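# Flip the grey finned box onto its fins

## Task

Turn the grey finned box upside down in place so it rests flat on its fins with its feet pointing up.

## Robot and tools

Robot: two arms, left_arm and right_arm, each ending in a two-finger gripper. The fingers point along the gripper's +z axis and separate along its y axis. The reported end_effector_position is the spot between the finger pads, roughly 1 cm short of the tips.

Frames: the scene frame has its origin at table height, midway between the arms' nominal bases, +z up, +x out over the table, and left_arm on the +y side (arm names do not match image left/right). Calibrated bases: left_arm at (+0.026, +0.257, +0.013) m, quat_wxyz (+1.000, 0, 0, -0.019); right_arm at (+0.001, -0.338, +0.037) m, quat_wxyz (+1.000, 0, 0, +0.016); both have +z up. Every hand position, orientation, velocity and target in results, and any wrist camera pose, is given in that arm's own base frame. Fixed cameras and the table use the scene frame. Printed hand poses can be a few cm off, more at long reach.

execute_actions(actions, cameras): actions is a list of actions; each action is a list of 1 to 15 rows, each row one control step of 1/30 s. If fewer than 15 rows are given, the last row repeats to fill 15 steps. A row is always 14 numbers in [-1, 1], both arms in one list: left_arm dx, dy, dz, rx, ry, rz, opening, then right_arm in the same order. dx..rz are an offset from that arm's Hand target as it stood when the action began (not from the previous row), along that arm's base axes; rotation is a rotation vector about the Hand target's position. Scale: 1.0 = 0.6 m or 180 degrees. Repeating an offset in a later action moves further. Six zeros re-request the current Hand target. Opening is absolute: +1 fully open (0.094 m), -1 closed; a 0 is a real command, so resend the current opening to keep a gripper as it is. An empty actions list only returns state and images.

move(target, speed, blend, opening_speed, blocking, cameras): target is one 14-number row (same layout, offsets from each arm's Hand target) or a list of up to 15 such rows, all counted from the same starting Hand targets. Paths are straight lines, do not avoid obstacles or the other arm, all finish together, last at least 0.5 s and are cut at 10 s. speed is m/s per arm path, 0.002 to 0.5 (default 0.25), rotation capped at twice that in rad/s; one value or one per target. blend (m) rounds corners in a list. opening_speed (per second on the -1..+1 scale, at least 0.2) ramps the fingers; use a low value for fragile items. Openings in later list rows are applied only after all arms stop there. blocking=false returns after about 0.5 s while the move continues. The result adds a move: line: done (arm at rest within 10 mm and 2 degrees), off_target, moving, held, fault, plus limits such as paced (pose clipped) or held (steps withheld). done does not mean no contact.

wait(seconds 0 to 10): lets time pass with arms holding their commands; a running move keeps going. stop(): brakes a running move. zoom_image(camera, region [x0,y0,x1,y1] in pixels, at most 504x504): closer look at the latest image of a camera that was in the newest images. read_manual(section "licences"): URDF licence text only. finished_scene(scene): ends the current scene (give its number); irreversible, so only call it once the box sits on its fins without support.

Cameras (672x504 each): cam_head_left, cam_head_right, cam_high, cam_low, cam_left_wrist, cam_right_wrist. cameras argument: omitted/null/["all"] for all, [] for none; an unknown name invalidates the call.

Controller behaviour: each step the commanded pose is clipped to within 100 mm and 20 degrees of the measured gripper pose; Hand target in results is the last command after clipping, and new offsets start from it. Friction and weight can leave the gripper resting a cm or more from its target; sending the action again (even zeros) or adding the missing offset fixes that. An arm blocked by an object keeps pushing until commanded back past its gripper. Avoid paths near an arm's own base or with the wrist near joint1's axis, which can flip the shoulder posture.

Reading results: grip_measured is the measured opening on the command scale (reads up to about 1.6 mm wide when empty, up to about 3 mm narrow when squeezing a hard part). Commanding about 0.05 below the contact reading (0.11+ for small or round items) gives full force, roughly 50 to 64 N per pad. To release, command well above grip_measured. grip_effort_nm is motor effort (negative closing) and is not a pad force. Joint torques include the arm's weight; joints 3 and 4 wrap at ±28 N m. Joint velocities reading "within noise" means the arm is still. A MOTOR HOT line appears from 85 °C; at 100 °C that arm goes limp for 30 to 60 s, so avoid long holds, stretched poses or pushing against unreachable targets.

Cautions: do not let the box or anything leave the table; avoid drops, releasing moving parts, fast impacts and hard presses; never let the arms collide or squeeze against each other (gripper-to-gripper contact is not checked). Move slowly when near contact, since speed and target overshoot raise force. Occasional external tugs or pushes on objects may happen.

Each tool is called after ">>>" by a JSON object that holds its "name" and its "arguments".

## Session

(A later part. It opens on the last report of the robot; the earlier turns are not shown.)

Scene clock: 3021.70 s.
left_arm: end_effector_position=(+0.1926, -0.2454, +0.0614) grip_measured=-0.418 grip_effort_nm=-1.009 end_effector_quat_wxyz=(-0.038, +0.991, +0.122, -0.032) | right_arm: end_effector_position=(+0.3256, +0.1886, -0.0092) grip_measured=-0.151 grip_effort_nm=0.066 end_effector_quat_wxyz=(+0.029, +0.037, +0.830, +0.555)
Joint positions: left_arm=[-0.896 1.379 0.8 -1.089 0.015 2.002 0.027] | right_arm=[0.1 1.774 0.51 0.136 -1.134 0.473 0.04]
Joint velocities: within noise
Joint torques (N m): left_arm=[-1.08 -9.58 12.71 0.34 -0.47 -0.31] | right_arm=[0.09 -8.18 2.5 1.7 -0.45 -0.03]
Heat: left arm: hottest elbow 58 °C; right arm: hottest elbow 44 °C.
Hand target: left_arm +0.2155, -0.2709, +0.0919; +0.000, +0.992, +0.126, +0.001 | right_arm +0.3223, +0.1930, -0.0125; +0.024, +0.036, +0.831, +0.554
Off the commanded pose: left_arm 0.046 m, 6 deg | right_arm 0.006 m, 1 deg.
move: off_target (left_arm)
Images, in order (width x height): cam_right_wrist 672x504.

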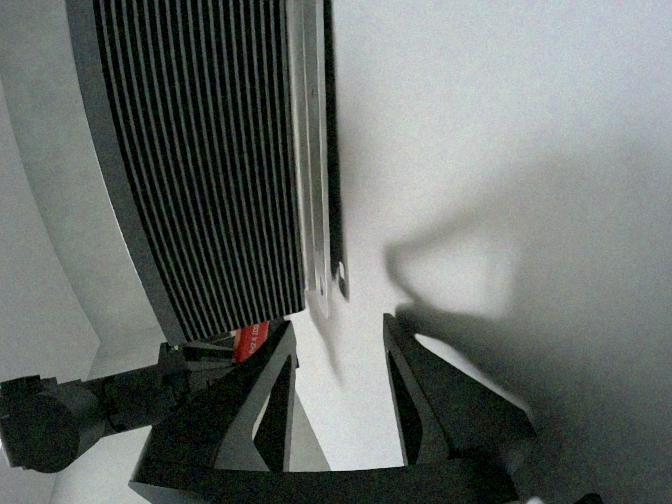

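>>> {"name": "move", "arguments": {"target": [0, 0, 0, 0, 0, 0, -0.75, 0.005, 0.0667, -0.002, 0, 0, 0, -0.15], "speed": 0.05, "cameras": ["cam_right_wrist"]}}

>>> {"name": "zoom_image", "arguments": {"camera": "cam_right_wrist", "region": [200, 200, 450, 450]}}

Scene clock: 3031.40 s.
left_arm: end_effector_position=(+0.1926, -0.2454, +0.0614) grip_measured=-0.418 grip_effort_nm=-1.009 end_effector_quat_wxyz=(-0.038, +0.991, +0.122, -0.032) | right_arm: end_effector_position=(+0.3287, +0.2287, -0.0106) grip_measured=-0.151 grip_effort_nm=0.066 end_effector_quat_wxyz=(+0.029, +0.037, +0.831, +0.555)
Joint positions: left_arm=[-0.896 1.379 0.8 -1.089 0.015 2.002 0.027] | right_arm=[0.223 1.806 0.502 0.381 -1.069 0.704 0.04]
Joint velocities: within noise
Joint torques (N m): left_arm=[-0.97 -9.47 12.68 0.35 -0.46 -0.3] | right_arm=[0.26 -8.88 2.77 2.24 -0.35 0]
Heat: left arm: hottest elbow 58 °C; right arm: hottest elbow 43 °C.
Hand target: left_arm +0.2156, -0.2709, +0.0919; +0.000, +0.992, +0.126, +0.001 | right_arm +0.3254, +0.2331, -0.0137; +0.024, +0.036, +0.831, +0.554
Off the commanded pose: left_arm 0.046 m, 6 deg | right_arm 0.006 m, 1 deg.
move: off_target (left_arm)
Images, in order (width x height): cam_right_wrist 672x504.

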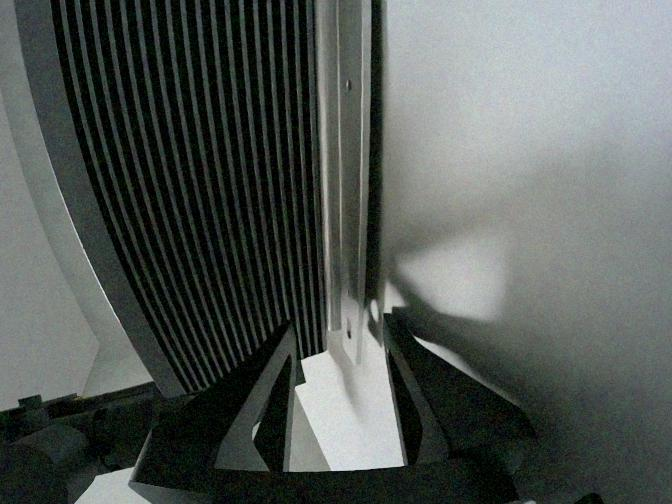

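Scaled by 2.016 from the camera's 672x504 image, which has a finer 960x720 frame.

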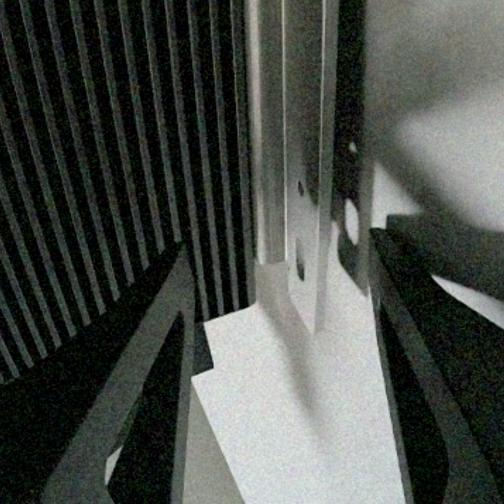

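>>> {"name": "move", "arguments": {"target": [0, 0, 0, 0, 0, 0, -0.75, 0.001, 0.0265, 0.0017, 0, 0, 0, -0.15], "speed": 0.03, "cameras": ["cam_right_wrist"]}}

>>> {"name": "zoom_image", "arguments": {"camera": "cam_right_wrist", "region": [230, 200, 480, 450]}}

Scene clock: 3038.73 s.
left_arm: end_effector_position=(+0.1919, -0.2446, +0.0615) grip_measured=-0.418 grip_effort_nm=-1.009 end_effector_quat_wxyz=(-0.040, +0.991, +0.125, -0.033) | right_arm: end_effector_position=(+0.3286, +0.2427, -0.0110) grip_measured=-0.151 grip_effort_nm=0.061 end_effector_quat_wxyz=(+0.027, +0.040, +0.831, +0.553)
Joint positions: left_arm=[-0.896 1.379 0.8 -1.094 0.015 1.995 0.027] | right_arm=[0.266 1.816 0.502 0.449 -1.039 0.778 0.04]
Joint velocities: within noise
Joint torques (N m): left_arm=[-0.91 -9.64 12.66 0.49 -0.47 -0.24] | right_arm=[0.79 -9 2.76 2.18 -0.37 -0.01]
Heat: left arm: hottest elbow 58 °C; right arm: hottest elbow 42 °C.
Hand target: left_arm +0.2156, -0.2709, +0.0919; +0.000, +0.992, +0.126, +0.001 | right_arm +0.3260, +0.2490, -0.0127; +0.024, +0.036, +0.831, +0.554
Off the commanded pose: left_arm 0.047 m, 6 deg | right_arm 0.007 m, 1 deg.
move: off_target (left_arm)
Images, in order (width x height): cam_right_wrist 672x504.

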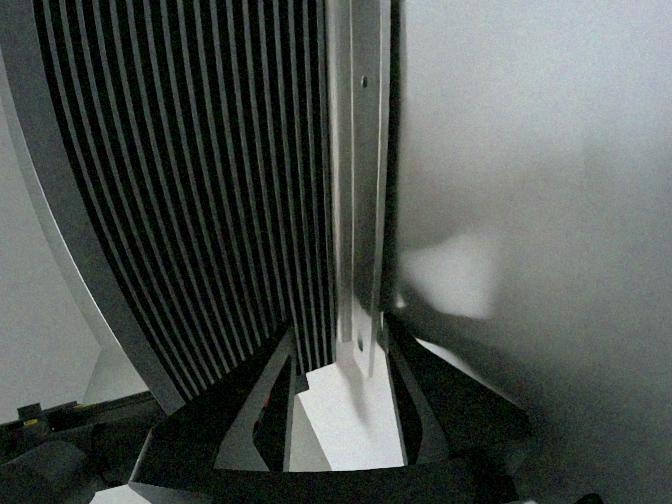

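Scaled by 2.016 from the camera's 672x504 image, which has a finer 960x720 frame.

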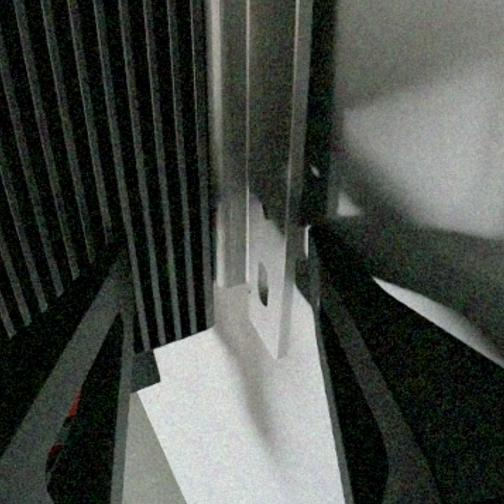

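>>> {"name": "move", "arguments": {"target": [0, 0, 0, 0, 0, 0, -0.75, 0.0, 0.008, 0, 0, 0, 0, -0.15], "speed": 0.03, "cameras": []}}

>>> {"name": "move", "arguments": {"target": [0, 0, 0, 0, 0, 0, -0.75, 0.0, 0, 0.003, 0, 0, 0, -0.6], "opening_speed": 0.25, "cameras": ["cam_right_wrist"]}}

>>> {"name": "zoom_image", "arguments": {"camera": "cam_right_wrist", "region": [230, 200, 480, 450]}}

Scene clock: 3061.00 s.
left_arm: end_effector_position=(+0.1913, -0.2438, +0.0618) grip_measured=-0.418 grip_effort_nm=-1.009 end_effector_quat_wxyz=(-0.041, +0.990, +0.130, -0.034) | right_arm: end_effector_position=(+0.3292, +0.2459, -0.0115) grip_measured=-0.151 grip_effort_nm=0.071 end_effector_quat_wxyz=(+0.028, +0.043, +0.832, +0.553)
Joint positions: left_arm=[-0.896 1.379 0.8 -1.098 0.015 1.986 0.027] | right_arm=[0.276 1.82 0.502 0.469 -1.029 0.799 0.04]
Joint velocities: within noise
Joint torques (N m): left_arm=[-1.03 -9.58 12.66 0.57 -0.49 -0.14] | right_arm=[0.91 -8.76 2.84 2.25 -0.4 -0.03]
Heat: left arm: hottest elbow 58 °C; right arm: hottest elbow 41 °C.
Hand target: left_arm +0.2156, -0.2709, +0.0919; +0.000, +0.992, +0.126, +0.001 | right_arm +0.3261, +0.2537, -0.0127; +0.024, +0.036, +0.831, +0.554
Off the commanded pose: left_arm 0.047 m, 6 deg | right_arm 0.009 m, 1 deg.
move: off_target (left_arm)
No camera images: "cameras" was empty.

Scene clock: 3063.10 s.
left_arm: end_effector_position=(+0.1915, -0.2438, +0.0621) grip_measured=-0.418 grip_effort_nm=-1.009 end_effector_quat_wxyz=(-0.041, +0.990, +0.132, -0.033) | right_arm: end_effector_position=(+0.3281, +0.2450, -0.0181) grip_measured=-0.597 grip_effort_nm=-0.139 end_effector_quat_wxyz=(+0.027, +0.050, +0.837, +0.545)
Joint positions: left_arm=[-0.896 1.378 0.8 -1.098 0.014 1.982 0.027] | right_arm=[0.279 1.831 0.499 0.469 -1.01 0.801 0.019]
Joint velocities: within noise
Joint torques (N m): left_arm=[-1.14 -9.41 12.7 0.62 -0.48 -0.11] | right_arm=[1.03 -10.29 3.04 2.07 -1.24 0]
Heat: left arm: hottest elbow 58 °C; right arm: hottest elbow 41 °C.
Hand target: left_arm +0.2156, -0.2709, +0.0919; +0.000, +0.992, +0.126, +0.001 | right_arm +0.3261, +0.2538, -0.0108; +0.024, +0.036, +0.831, +0.554
Off the commanded pose: left_arm 0.047 m, 6 deg | right_arm 0.011 m, 2 deg.
move: off_target (left_arm, right_arm)
Images, in order (width x height): cam_right_wrist 672x504.

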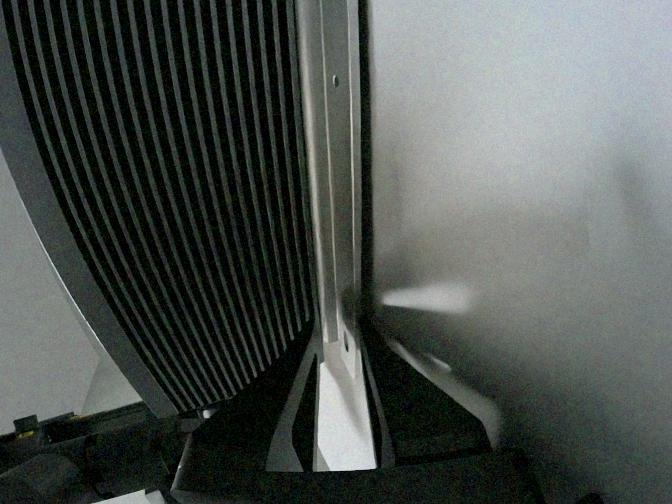

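Scaled by 2.016 from the camera's 672x504 image, which has a finer 960x720 frame.

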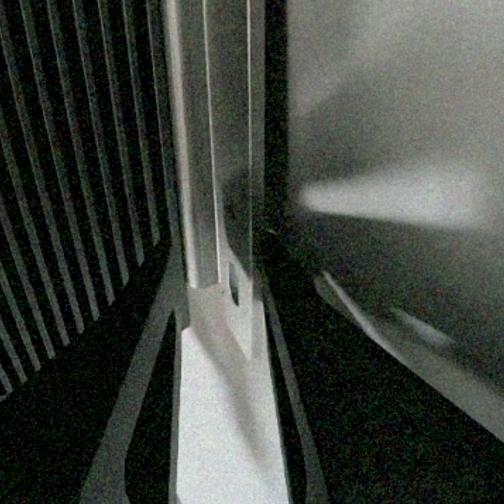

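>>> {"name": "move", "arguments": {"target": [0, 0, 0, 0, 0, 0, -0.75, 0.0, 0, 0.025, 0, 0, 0, -0.85], "opening_speed": 0.25, "speed": 0.03, "cameras": ["cam_right_wrist"]}}

>>> {"name": "zoom_image", "arguments": {"camera": "cam_right_wrist", "region": [230, 200, 480, 450]}}

Scene clock: 3070.87 s.
left_arm: end_effector_position=(+0.1917, -0.2436, +0.0629) grip_measured=-0.418 grip_effort_nm=-1.009 end_effector_quat_wxyz=(-0.041, +0.990, +0.133, -0.032) | right_arm: end_effector_position=(+0.3261, +0.2424, -0.0207) grip_measured=-0.846 grip_effort_nm=-0.183 end_effector_quat_wxyz=(+0.019, +0.063, +0.843, +0.534)
Joint positions: left_arm=[-0.896 1.375 0.8 -1.099 0.012 1.979 0.027] | right_arm=[0.279 1.818 0.498 0.421 -0.989 0.801 0.007]
Joint velocities: within noise
Joint torques (N m): left_arm=[-1.08 -9.47 12.71 0.66 -0.41 -0.08] | right_arm=[0.85 -13.57 2.86 1.69 -2.15 -0.03]
Heat: left arm: hottest elbow 59 °C; right arm: hottest elbow 41 °C.
Hand target: left_arm +0.2156, -0.2709, +0.0919; +0.000, +0.992, +0.126, +0.001 | right_arm +0.3260, +0.2537, +0.0041; +0.024, +0.036, +0.831, +0.554
Off the commanded pose: left_arm 0.047 m, 6 deg | right_arm 0.027 m, 4 deg.
move: off_target (left_arm, right_arm)
Images, in order (width x height): cam_right_wrist 672x504.

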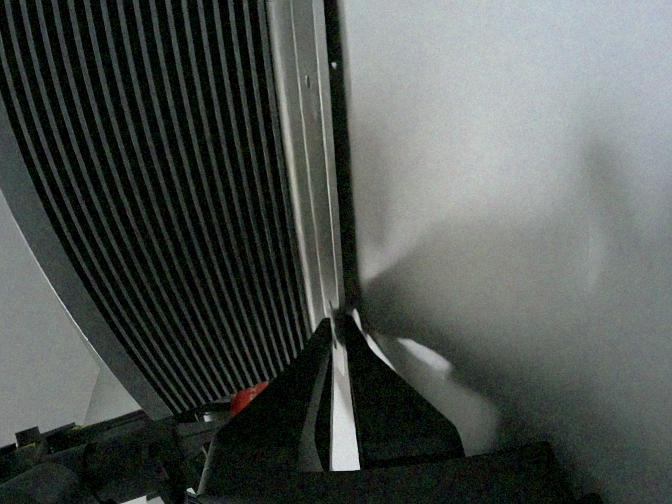

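Scaled by 2.016 from the camera's 672x504 image, which has a finer 960x720 frame.

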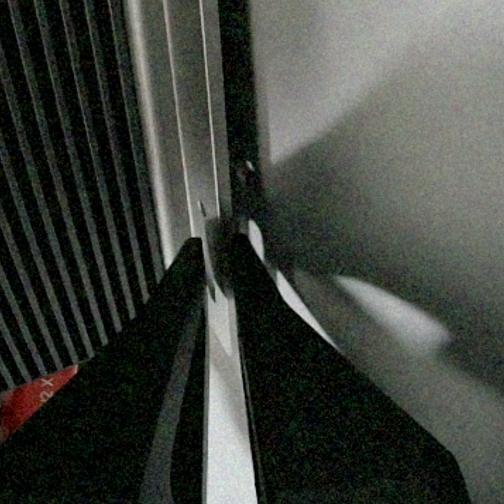

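>>> {"name": "move", "arguments": {"target": [0, 0, 0, 0, 0, 0, -0.75, 0.0, -0.01, 0.02, 0, 0, 0, -1], "opening_speed": 0.3, "speed": 0.04, "cameras": []}}

>>> {"name": "move", "arguments": {"target": [0, 0, 0, 0, 0, 0, -0.75, 0.0, -0.0, 0.05, 0, 0, 0, -1], "speed": 0.05, "cameras": ["cam_right_wrist"]}}

>>> {"name": "zoom_image", "arguments": {"camera": "cam_right_wrist", "region": [180, 200, 430, 450]}}

Scene clock: 3082.80 s.
left_arm: end_effector_position=(+0.1920, -0.2440, +0.0647) grip_measured=-0.418 grip_effort_nm=-1.009 end_effector_quat_wxyz=(-0.039, +0.990, +0.134, -0.031) | right_arm: end_effector_position=(+0.3242, +0.2424, -0.0091) grip_measured=-0.966 grip_effort_nm=-1.033 end_effector_quat_wxyz=(+0.014, +0.062, +0.844, +0.533)
Joint positions: left_arm=[-0.896 1.371 0.802 -1.101 0.013 1.978 0.027] | right_arm=[0.279 1.768 0.498 0.356 -0.994 0.792 0.002]
Joint velocities: within noise
Joint torques (N m): left_arm=[-1.14 -8.88 12.63 0.73 -0.42 -0.06] | right_arm=[-0.73 -14.1 3.1 1.57 -2.35 -0.2]
Heat: left arm: hottest elbow 59 °C; right arm: hottest elbow 41 °C.
Hand target: left_arm +0.2156, -0.2710, +0.0919; +0.000, +0.992, +0.126, +0.001 | right_arm +0.3260, +0.2477, +0.0161; +0.024, +0.036, +0.831, +0.554
Off the commanded pose: left_arm 0.045 m, 6 deg | right_arm 0.026 m, 4 deg.
move: off_target (left_arm, right_arm)
No camera images: "cameras" was empty.

Scene clock: 3084.07 s.
left_arm: end_effector_position=(+0.1969, -0.2498, +0.0701) grip_measured=-0.418 grip_effort_nm=-1.013 end_effector_quat_wxyz=(-0.032, +0.990, +0.133, -0.026) | right_arm: end_effector_position=(+0.3198, +0.2413, +0.0160) grip_measured=-0.971 grip_effort_nm=-1.038 end_effector_quat_wxyz=(+0.007, +0.065, +0.845, +0.530)
Joint positions: left_arm=[-0.896 1.37 0.819 -1.102 0.012 1.979 0.027] | right_arm=[0.279 1.66 0.496 0.231 -0.996 0.787 0.001]
Joint velocities: within noise
Joint torques (N m): left_arm=[-1.03 -8.59 11.54 0.87 -0.37 -0.06] | right_arm=[-0.5 -13.68 4.53 1.66 -2.27 -0.15]
Heat: left arm: hottest elbow 59 °C; right arm: hottest elbow 41 °C.
Hand target: left_arm +0.2157, -0.2710, +0.0920; +0.000, +0.992, +0.126, +0.001 | right_arm +0.3260, +0.2477, +0.0461; +0.024, +0.036, +0.831, +0.554
Off the commanded pose: left_arm 0.036 m, 5 deg | right_arm 0.031 m, 5 deg.
move: off_target (left_arm, right_arm)
Images, in order (width x height): cam_right_wrist 672x504.

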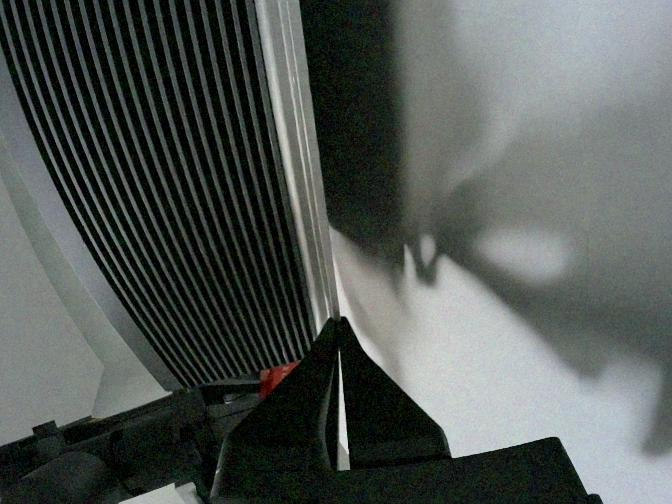

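Scaled by 2.016 from the camera's 672x504 image, which has a finer 960x720 frame.

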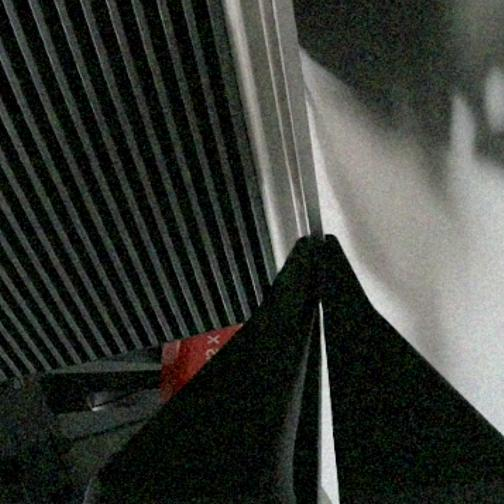

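>>> {"name": "wait", "arguments": {"seconds": 0.1, "cameras": ["cam_head_right", "cam_head_left", "cam_left_wrist", "cam_low"]}}

>>> {"name": "zoom_image", "arguments": {"camera": "cam_head_right", "region": [270, 200, 420, 360]}}

>>> {"name": "zoom_image", "arguments": {"camera": "cam_low", "region": [230, 150, 430, 300]}}

Scene clock: 3106.80 s.
left_arm: end_effector_position=(+0.1969, -0.2498, +0.0701) grip_measured=-0.418 grip_effort_nm=-1.009 end_effector_quat_wxyz=(-0.032, +0.990, +0.133, -0.026) | right_arm: end_effector_position=(+0.3198, +0.2413, +0.0160) grip_measured=-0.971 grip_effort_nm=-1.043 end_effector_quat_wxyz=(+0.007, +0.065, +0.845, +0.530)
Joint positions: left_arm=[-0.896 1.37 0.819 -1.102 0.012 1.979 0.027] | right_arm=[0.279 1.66 0.496 0.231 -0.996 0.786 0.001]
Joint velocities: within noise
Joint torques (N m): left_arm=[-0.91 -8.7 11.55 0.84 -0.37 -0.07] | right_arm=[-1.03 -13.57 4.6 1.66 -2.31 -0.13]
Heat: left arm: hottest elbow 62 °C; right arm: hottest elbow 41 °C.
Hand target: left_arm +0.2157, -0.2710, +0.0920; +0.000, +0.992, +0.126, +0.001 | right_arm +0.3260, +0.2477, +0.0461; +0.024, +0.036, +0.831, +0.554
Tool commands: left_gripper/opening=-0.75 right_gripper/opening=-1.0
Off the commanded pose: left_arm 0.036 m, 5 deg | right_arm 0.031 m, 5 deg.
wait: 0.10 s; at rest from the start
Images, in order (width x height): cam_head_left 672x504, cam_head_right 672x504, cam_low 672x504, cam_left_wrist 672x504.

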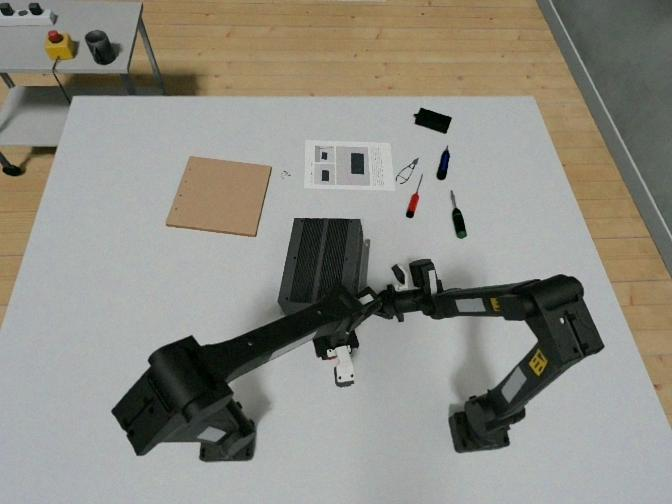

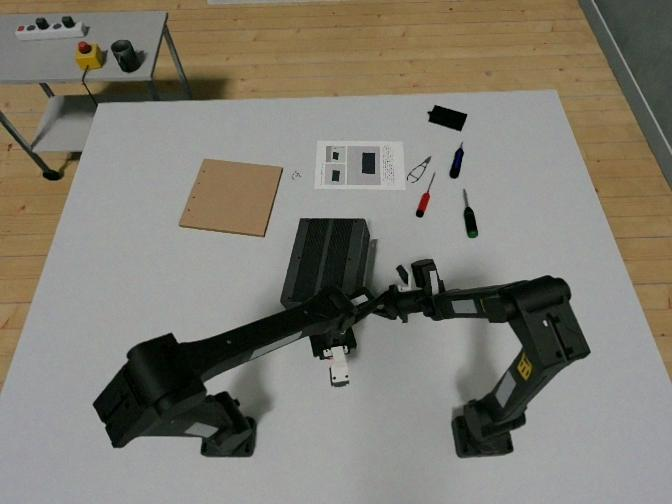

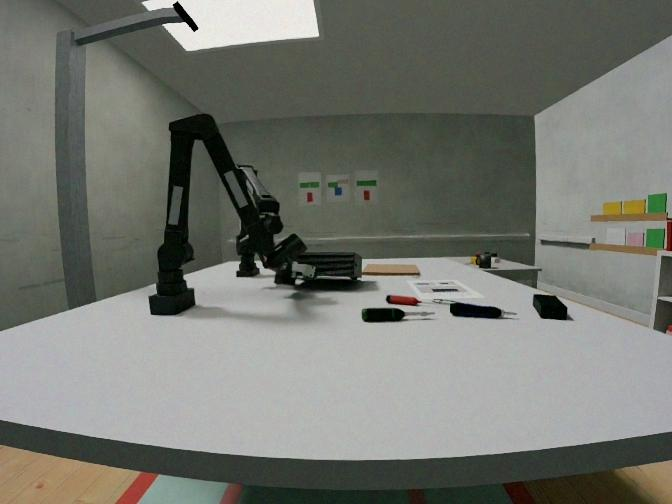

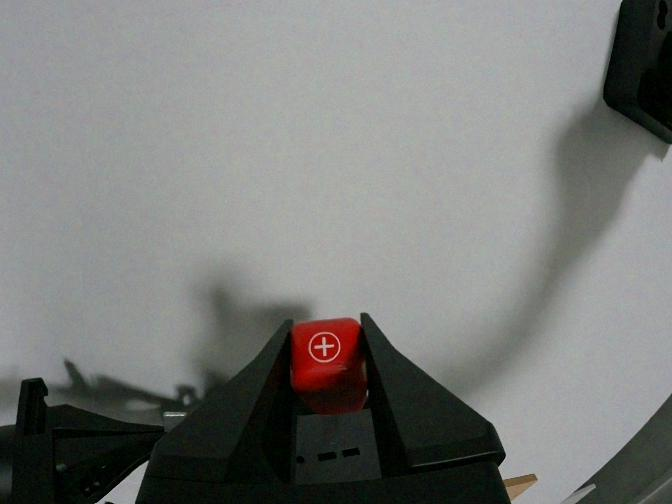

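Scaled by 3.150.

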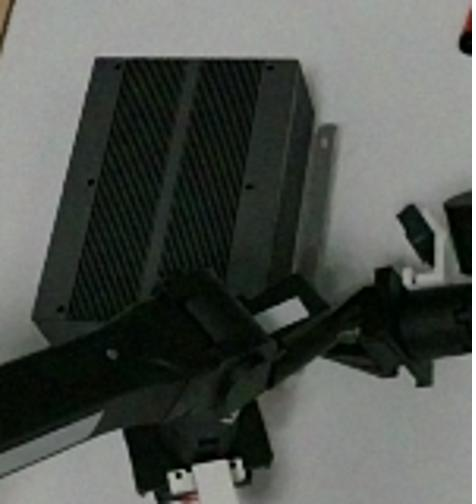

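Scaled by 2.520.

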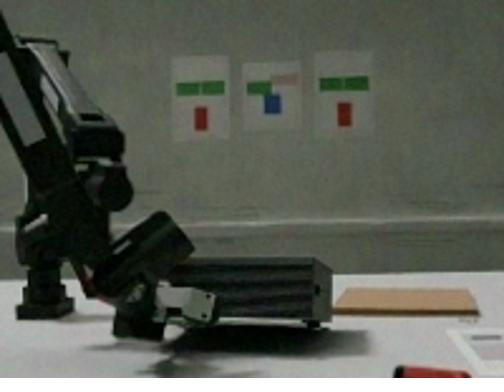

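>>> {"name": "move", "arguments": {"target": [0, 0, -0.06, 0, 0, 0, -0.75, 0.0, -0.0, 0.035, 0, 0, 0, -1], "speed": 0.05, "cameras": ["cam_right_wrist"]}}

>>> {"name": "move", "arguments": {"target": [0, 0, -0.08, 0, 0, 0, -0.75, 0.0, -0.0, 0.0, 0, 0, 0, -1], "speed": 0.05, "cameras": ["cam_right_wrist", "cam_left_wrist", "cam_head_right"]}}

Scene clock: 3208.63 s.
left_arm: end_effector_position=(+0.2146, -0.2694, +0.0610) grip_measured=-0.418 grip_effort_nm=-1.009 end_effector_quat_wxyz=(+0.003, +0.991, +0.133, +0.001) | right_arm: end_effector_position=(+0.3156, +0.2401, +0.0325) grip_measured=-0.972 grip_effort_nm=-1.043 end_effector_quat_wxyz=(+0.001, +0.068, +0.847, +0.528)
Joint positions: left_arm=[-0.896 1.396 0.819 -0.988 0.002 1.979 0.027] | right_arm=[0.279 1.588 0.496 0.142 -0.996 0.785 0.001]
Joint velocities: within noise
Joint torques (N m): left_arm=[-0.97 -6.36 7.47 0.9 0 -0.07] | right_arm=[-0.73 -13.22 5.86 1.95 -2.28 -0.14]
Heat: left arm: hottest elbow 63 °C; right arm: hottest elbow 41 °C.
Hand target: left_arm +0.2157, -0.2710, +0.0560; +0.000, +0.992, +0.126, +0.001 | right_arm +0.3260, +0.2477, +0.0671; +0.024, +0.036, +0.831, +0.554
Off the commanded pose: left_arm 0.005 m, 1 deg | right_arm 0.037 m, 6 deg.
move: off_target (right_arm)
Images, in order (width x height): cam_right_wrist 672x504.

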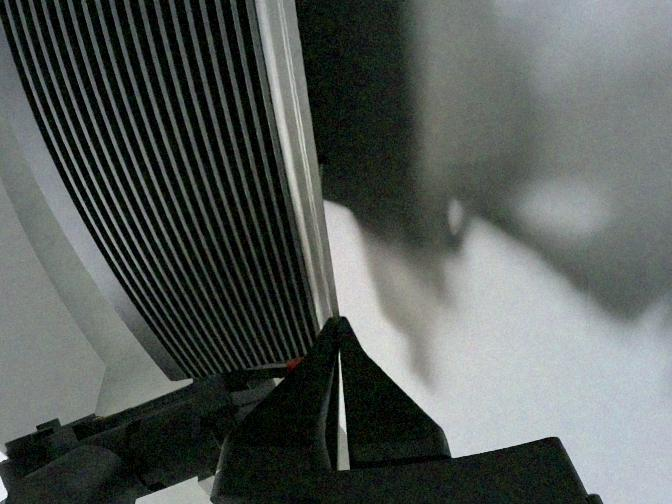

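Scene clock: 3210.10 s.
left_arm: end_effector_position=(+0.2199, -0.2736, +0.0195) grip_measured=-0.418 grip_effort_nm=-1.013 end_effector_quat_wxyz=(+0.010, +0.991, +0.133, +0.010) | right_arm: end_effector_position=(+0.3156, +0.2401, +0.0325) grip_measured=-0.972 grip_effort_nm=-1.043 end_effector_quat_wxyz=(+0.001, +0.068, +0.847, +0.528)
Joint positions: left_arm=[-0.896 1.478 0.769 -0.834 -0.007 1.979 0.027] | right_arm=[0.279 1.588 0.496 0.142 -0.996 0.784 0.001]
Joint velocities: within noise
Joint torques (N m): left_arm=[-0.91 -5.95 6.15 0.92 0.34 -0.06] | right_arm=[-0.26 -13.16 5.83 1.89 -2.32 -0.11]
Heat: left arm: hottest elbow 62 °C; right arm: hottest elbow 41 °C.
Hand target: left_arm +0.2157, -0.2709, +0.0079; +0.000, +0.992, +0.126, +0.001 | right_arm +0.3260, +0.2477, +0.0671; +0.024, +0.036, +0.831, +0.554
Off the commanded pose: left_arm 0.013 m, 2 deg | right_arm 0.037 m, 6 deg.
move: off_target (left_arm, right_arm)
Images, in order (width x height): cam_head_right 672x504, cam_left_wrist 672x504, cam_right_wrist 672x504.

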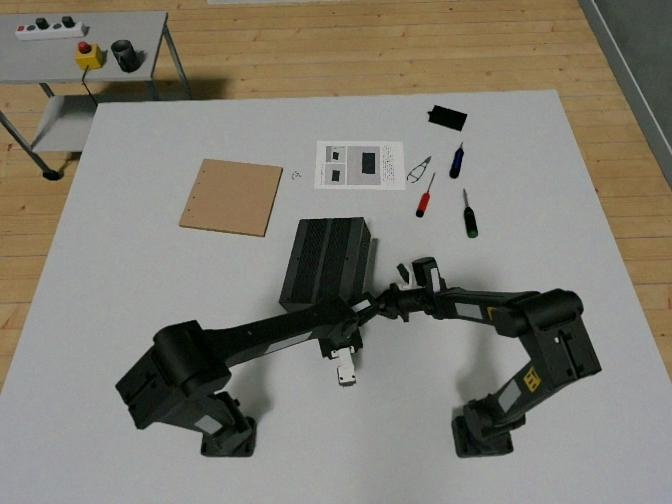

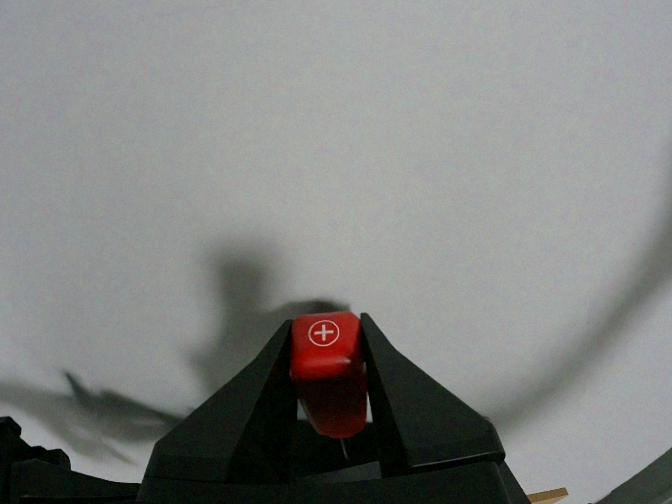

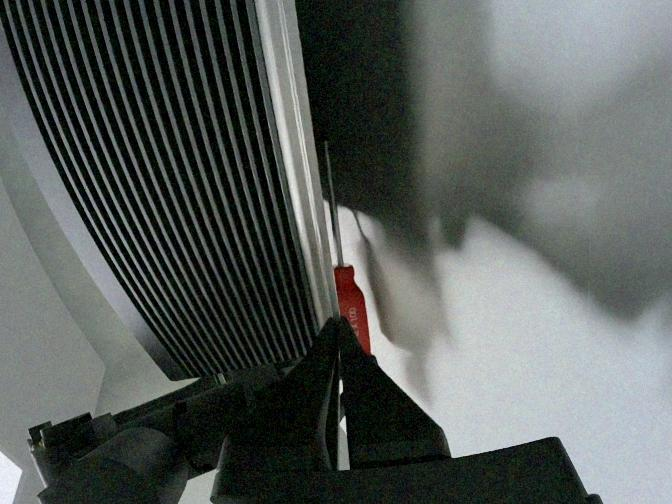

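>>> {"name": "move", "arguments": {"target": [0.06, 0, -0.018, 0, 0, 0.0278, -0.75, 0.0, -0.0, 0.0, 0, 0, 0, -1], "speed": 0.05, "cameras": ["cam_right_wrist"]}}

Scene clock: 3251.20 s.
left_arm: end_effector_position=(+0.2424, -0.2645, +0.0006) grip_measured=-0.418 grip_effort_nm=-1.009 end_effector_quat_wxyz=(-0.002, +0.986, +0.165, +0.003) | right_arm: end_effector_position=(+0.3156, +0.2401, +0.0325) grip_measured=-0.972 grip_effort_nm=-1.038 end_effector_quat_wxyz=(+0.001, +0.067, +0.847, +0.528)
Joint positions: left_arm=[-0.831 1.553 0.79 -0.809 -0.007 1.979 0.027] | right_arm=[0.279 1.588 0.496 0.142 -0.996 0.783 0.001]
Joint velocities: within noise
Joint torques (N m): left_arm=[-0.09 -6.71 8.44 0.76 0.35 -0.19] | right_arm=[-1.03 -13.04 5.85 1.72 -2.33 -0.11]
Heat: left arm: hottest elbow 55 °C; right arm: hottest elbow 41 °C.
Hand target: left_arm +0.2516, -0.2709, -0.0028; +0.000, +0.986, +0.169, +0.001 | right_arm +0.3260, +0.2477, +0.0671; +0.024, +0.036, +0.831, +0.554
Off the commanded pose: left_arm 0.012 m, 1 deg | right_arm 0.037 m, 6 deg.
move: off_target (left_arm, right_arm)
Images, in order (width x height): cam_right_wrist 672x504.

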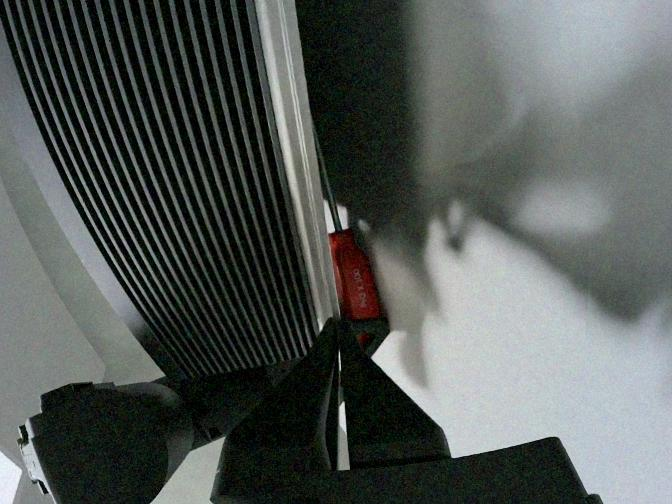

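>>> {"name": "move", "arguments": {"target": [0.075, 0, 0.006, 0, 0, 0.022, -0.75, 0.0, -0.0, 0.0, 0, 0, 0, -1], "speed": 0.05, "cameras": ["cam_right_wrist", "cam_left_wrist", "cam_head_right"]}}

Scene clock: 3257.47 s.
left_arm: end_effector_position=(+0.2540, -0.2665, +0.0009) grip_measured=-0.418 grip_effort_nm=-1.009 end_effector_quat_wxyz=(-0.012, +0.988, +0.154, -0.014) | right_arm: end_effector_position=(+0.3205, +0.2355, +0.0306) grip_measured=-0.972 grip_effort_nm=-1.038 end_effector_quat_wxyz=(+0.010, +0.073, +0.850, +0.522)
Joint positions: left_arm=[-0.804 1.593 0.841 -0.854 0.008 2.028 0.027] | right_arm=[0.269 1.588 0.497 0.141 -0.976 0.779 0.001]
Joint velocities: within noise
Joint torques (N m): left_arm=[4.84 -6.01 11.38 1.22 -0.27 -0.54] | right_arm=[0.5 -14.15 5.83 1.84 -3.21 -0.11]
Heat: left arm: hottest elbow 54 °C; right arm: hottest elbow 41 °C.
Hand target: left_arm +0.2967, -0.2709, +0.0008; +0.000, +0.979, +0.203, +0.001 | right_arm +0.3260, +0.2477, +0.0672; +0.024, +0.036, +0.831, +0.554
Off the commanded pose: left_arm 0.043 m, 6 deg | right_arm 0.039 m, 6 deg.
move: off_target (left_arm, right_arm)
Images, in order (width x height): cam_head_right 672x504, cam_left_wrist 672x504, cam_right_wrist 672x504.

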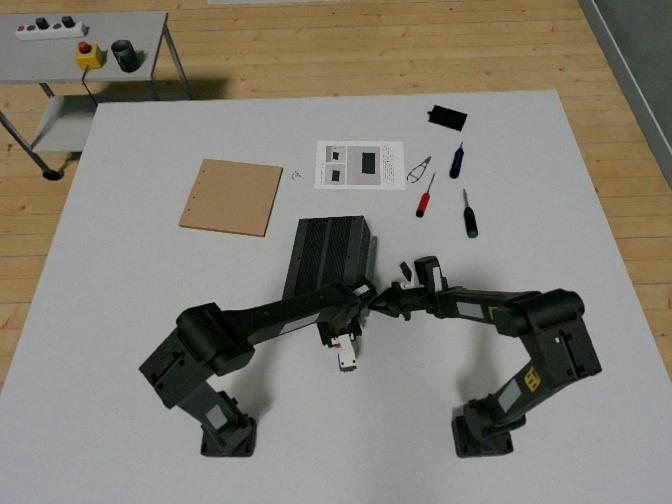

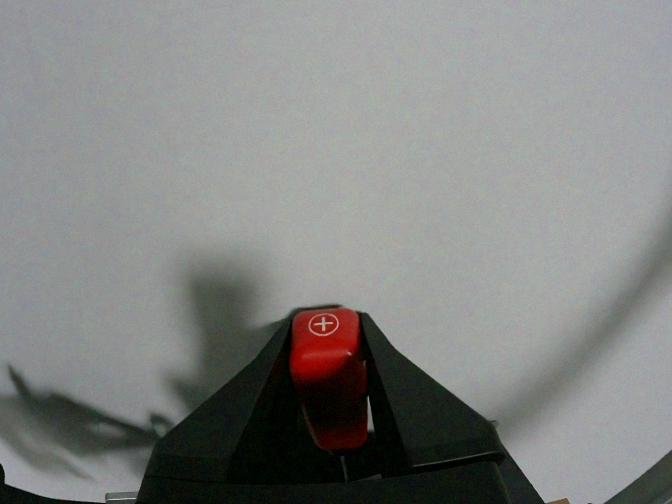

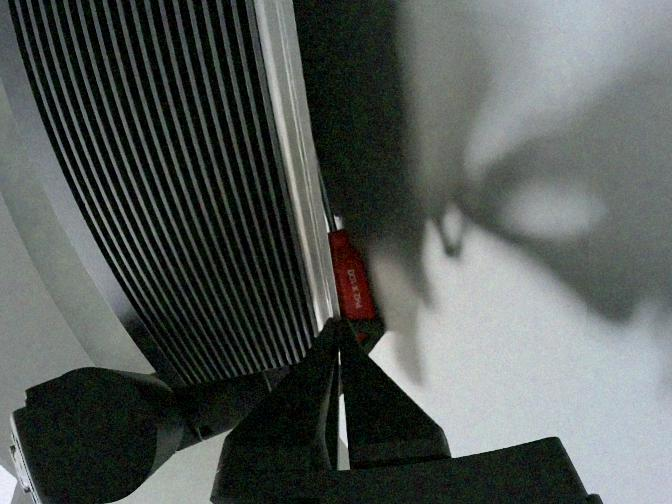

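>>> {"name": "zoom_image", "arguments": {"camera": "cam_left_wrist", "region": [200, 330, 500, 504]}}

>>> {"name": "zoom_image", "arguments": {"camera": "cam_right_wrist", "region": [270, 100, 430, 380]}}

>>> {"name": "zoom_image", "arguments": {"camera": "cam_head_right", "region": [270, 200, 420, 400]}}

Scaled by 1.680 from the camera's 672x504 image, which has a finer 960x720 frame.

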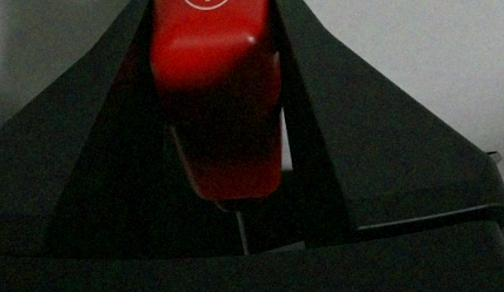

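Scaled by 1.800 from the camera's 672x504 image, which has a finer 960x720 frame.

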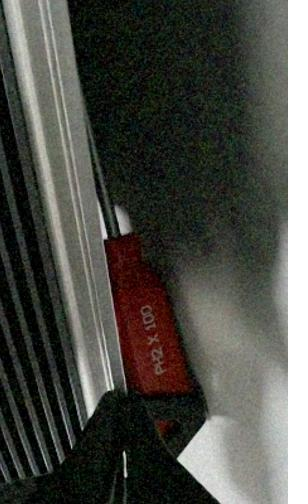

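Scaled by 2.520.

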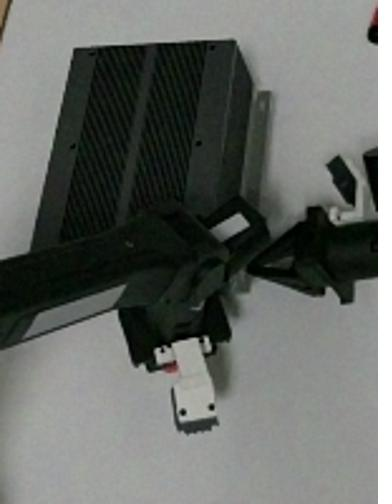

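>>> {"name": "wait", "arguments": {"seconds": 0.1, "cameras": ["cam_low", "cam_high"]}}

>>> {"name": "zoom_image", "arguments": {"camera": "cam_low", "region": [240, 220, 380, 310]}}

Scene clock: 3300.80 s.
left_arm: end_effector_position=(+0.2541, -0.2660, +0.0008) grip_measured=-0.418 grip_effort_nm=-1.013 end_effector_quat_wxyz=(-0.013, +0.988, +0.153, -0.014) | right_arm: end_effector_position=(+0.3207, +0.2353, +0.0308) grip_measured=-0.972 grip_effort_nm=-1.038 end_effector_quat_wxyz=(+0.011, +0.073, +0.850, +0.522)
Joint positions: left_arm=[-0.803 1.593 0.841 -0.855 0.009 2.032 0.027] | right_arm=[0.268 1.587 0.497 0.141 -0.976 0.778 0.001]
Joint velocities: within noise
Joint torques (N m): left_arm=[4.72 -6.18 11.25 1.25 -0.33 -0.6] | right_arm=[0.21 -12.34 5.91 1.57 -3.17 -0.14]
Heat: left arm: hottest elbow 58 °C; right arm: hottest wrist yaw 51 °C.
Hand target: left_arm +0.2966, -0.2709, +0.0007; +0.000, +0.979, +0.203, +0.001 | right_arm +0.3261, +0.2477, +0.0672; +0.024, +0.036, +0.831, +0.554
Tool commands: left_gripper/opening=-0.75 right_gripper/opening=-1.0
Off the commanded pose: left_arm 0.043 m, 6 deg | right_arm 0.039 m, 6 deg.
wait: 0.10 s; at rest from the start
Images, in order (width x height): cam_high 672x504, cam_low 672x504.

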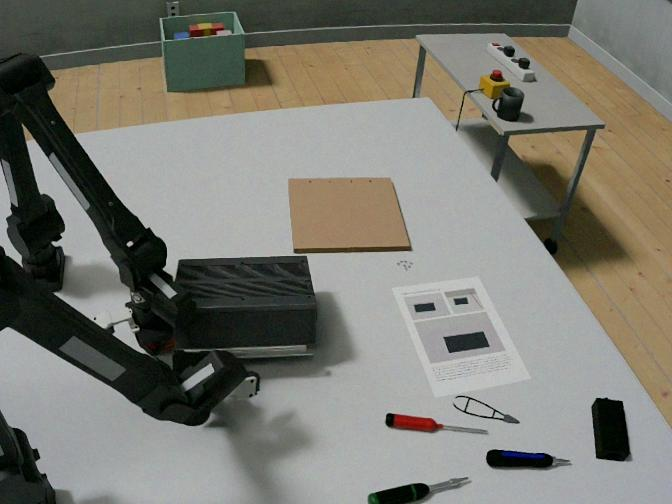

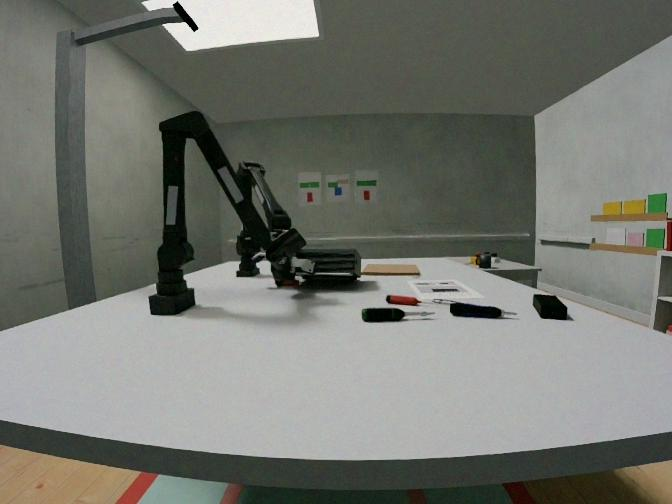

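Scaled by 3.600.

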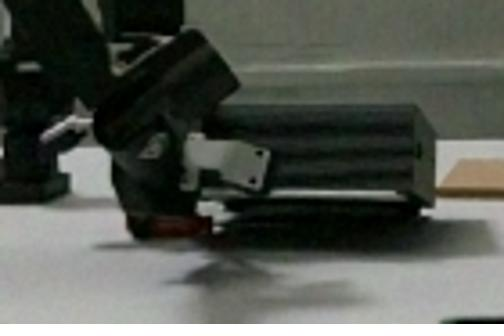

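>>> {"name": "move", "arguments": {"target": [-0.085, 0, 0.003, 0, 0, -0.011, -0.75, 0.0, 0, 0, 0, 0, 0, -1], "speed": 0.06, "cameras": []}}

>>> {"name": "move", "arguments": {"target": [0, 0, 0, 0, 0, 0, -0.75, 0.0, 0, -0.058, 0.04, -0.0036, 0, -1], "speed": 0.05, "cameras": ["cam_right_wrist", "cam_low"]}}

>>> {"name": "zoom_image", "arguments": {"camera": "cam_low", "region": [240, 220, 380, 310]}}

Scene clock: 3354.03 s.
left_arm: end_effector_position=(+0.2481, -0.2685, +0.0004) grip_measured=-0.418 grip_effort_nm=-1.009 end_effector_quat_wxyz=(-0.005, +0.983, +0.184, -0.003) | right_arm: end_effector_position=(+0.3184, +0.2366, +0.0329) grip_measured=-0.972 grip_effort_nm=-1.048 end_effector_quat_wxyz=(+0.006, +0.069, +0.847, +0.528)
Joint positions: left_arm=[-0.823 1.574 0.816 -0.824 0.001 1.948 0.027] | right_arm=[0.268 1.587 0.497 0.139 -0.995 0.776 0.001]
Joint velocities: within noise
Joint torques (N m): left_arm=[-1.55 -10.34 5.96 0.84 0.05 -0.36] | right_arm=[0.5 -13.33 5.79 1.76 -2.36 -0.08]
Heat: left arm: hottest elbow 59 °C; right arm: hottest wrist yaw 56 °C.
Hand target: left_arm +0.2456, -0.2708, +0.0025; +0.000, +0.983, +0.186, +0.001 | right_arm +0.3261, +0.2477, +0.0671; +0.024, +0.036, +0.831, +0.554
Off the commanded pose: left_arm 0.004 m, 1 deg | right_arm 0.037 m, 6 deg.
move: off_target (right_arm)
No camera images: "cameras" was empty.

Scene clock: 3356.13 s.
left_arm: end_effector_position=(+0.2436, -0.2681, +0.0002) grip_measured=-0.418 grip_effort_nm=-1.009 end_effector_quat_wxyz=(-0.006, +0.984, +0.180, -0.003) | right_arm: end_effector_position=(+0.3104, +0.2406, +0.0070) grip_measured=-0.972 grip_effort_nm=-1.043 end_effector_quat_wxyz=(+0.002, +0.063, +0.811, +0.581)
Joint positions: left_arm=[-0.832 1.568 0.808 -0.823 -0.001 1.948 0.027] | right_arm=[0.26 1.778 0.444 0.535 -1.1 0.904 0.001]
Joint velocities: within noise
Joint torques (N m): left_arm=[-0.91 -9.7 6.53 0.79 0.12 -0.34] | right_arm=[-0.73 -11.63 4.4 3.54 -2.02 0.08]
Heat: left arm: hottest elbow 59 °C; right arm: hottest wrist yaw 55 °C.
Hand target: left_arm +0.2456, -0.2709, +0.0025; +0.000, +0.983, +0.186, +0.001 | right_arm +0.3260, +0.2477, +0.0323; +0.027, +0.034, +0.795, +0.606
Off the commanded pose: left_arm 0.004 m, 1 deg | right_arm 0.031 m, 6 deg.
move: off_target (right_arm)
Images, in order (width x height): cam_low 672x504, cam_right_wrist 672x504.

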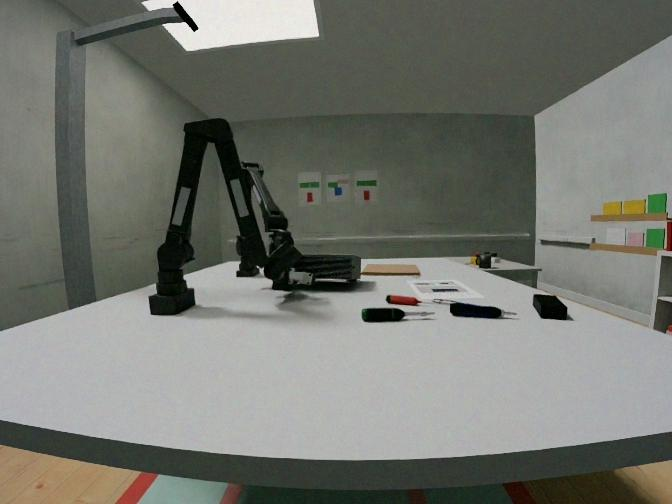

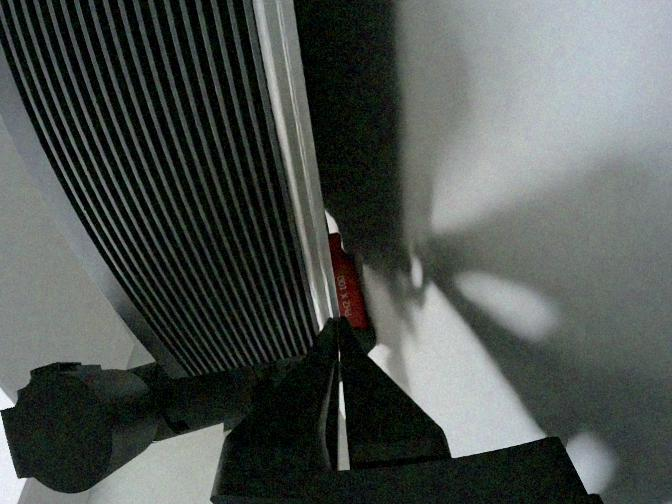

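Scaled by 3.600.

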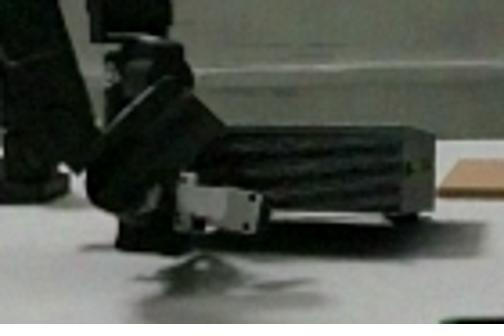

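>>> {"name": "move", "arguments": {"target": [0.055, 0, 0, 0, 0, 0, -0.75, 0.0, 0, 0, 0, 0, 0, -1], "speed": 0.05, "cameras": ["cam_right_wrist"]}}

Scene clock: 3367.10 s.
left_arm: end_effector_position=(+0.2479, -0.2648, +0.0008) grip_measured=-0.418 grip_effort_nm=-1.013 end_effector_quat_wxyz=(-0.010, +0.987, +0.158, -0.010) | right_arm: end_effector_position=(+0.3130, +0.2402, +0.0069) grip_measured=-0.972 grip_effort_nm=-1.048 end_effector_quat_wxyz=(+0.008, +0.064, +0.812, +0.581)
Joint positions: left_arm=[-0.814 1.576 0.819 -0.841 0.005 2.01 0.027] | right_arm=[0.259 1.78 0.444 0.55 -1.092 0.91 0.001]
Joint velocities: within noise
Joint torques (N m): left_arm=[2.96 -6.89 10.44 0.91 -0.17 -0.33] | right_arm=[-0.91 -11.34 4.41 3.34 -2.36 0.06]
Heat: left arm: hottest elbow 57 °C; right arm: hottest wrist yaw 51 °C.
Hand target: left_arm +0.2787, -0.2708, +0.0025; +0.000, +0.983, +0.186, +0.001 | right_arm +0.3260, +0.2477, +0.0322; +0.026, +0.034, +0.795, +0.606
Off the commanded pose: left_arm 0.031 m, 4 deg | right_arm 0.030 m, 5 deg.
move: off_target (left_arm, right_arm)
Images, in order (width x height): cam_right_wrist 672x504.

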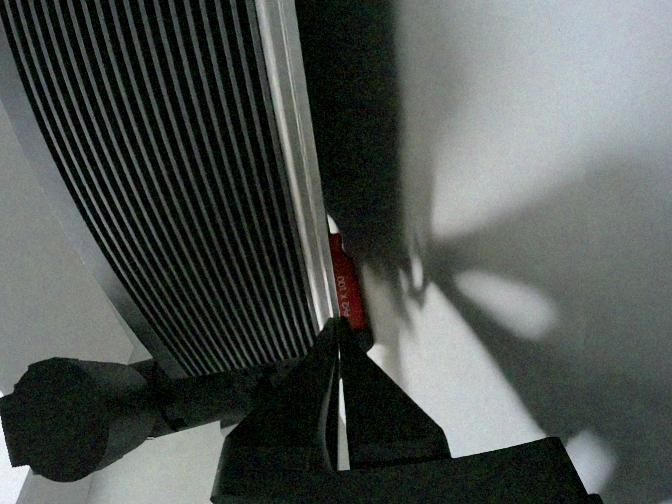

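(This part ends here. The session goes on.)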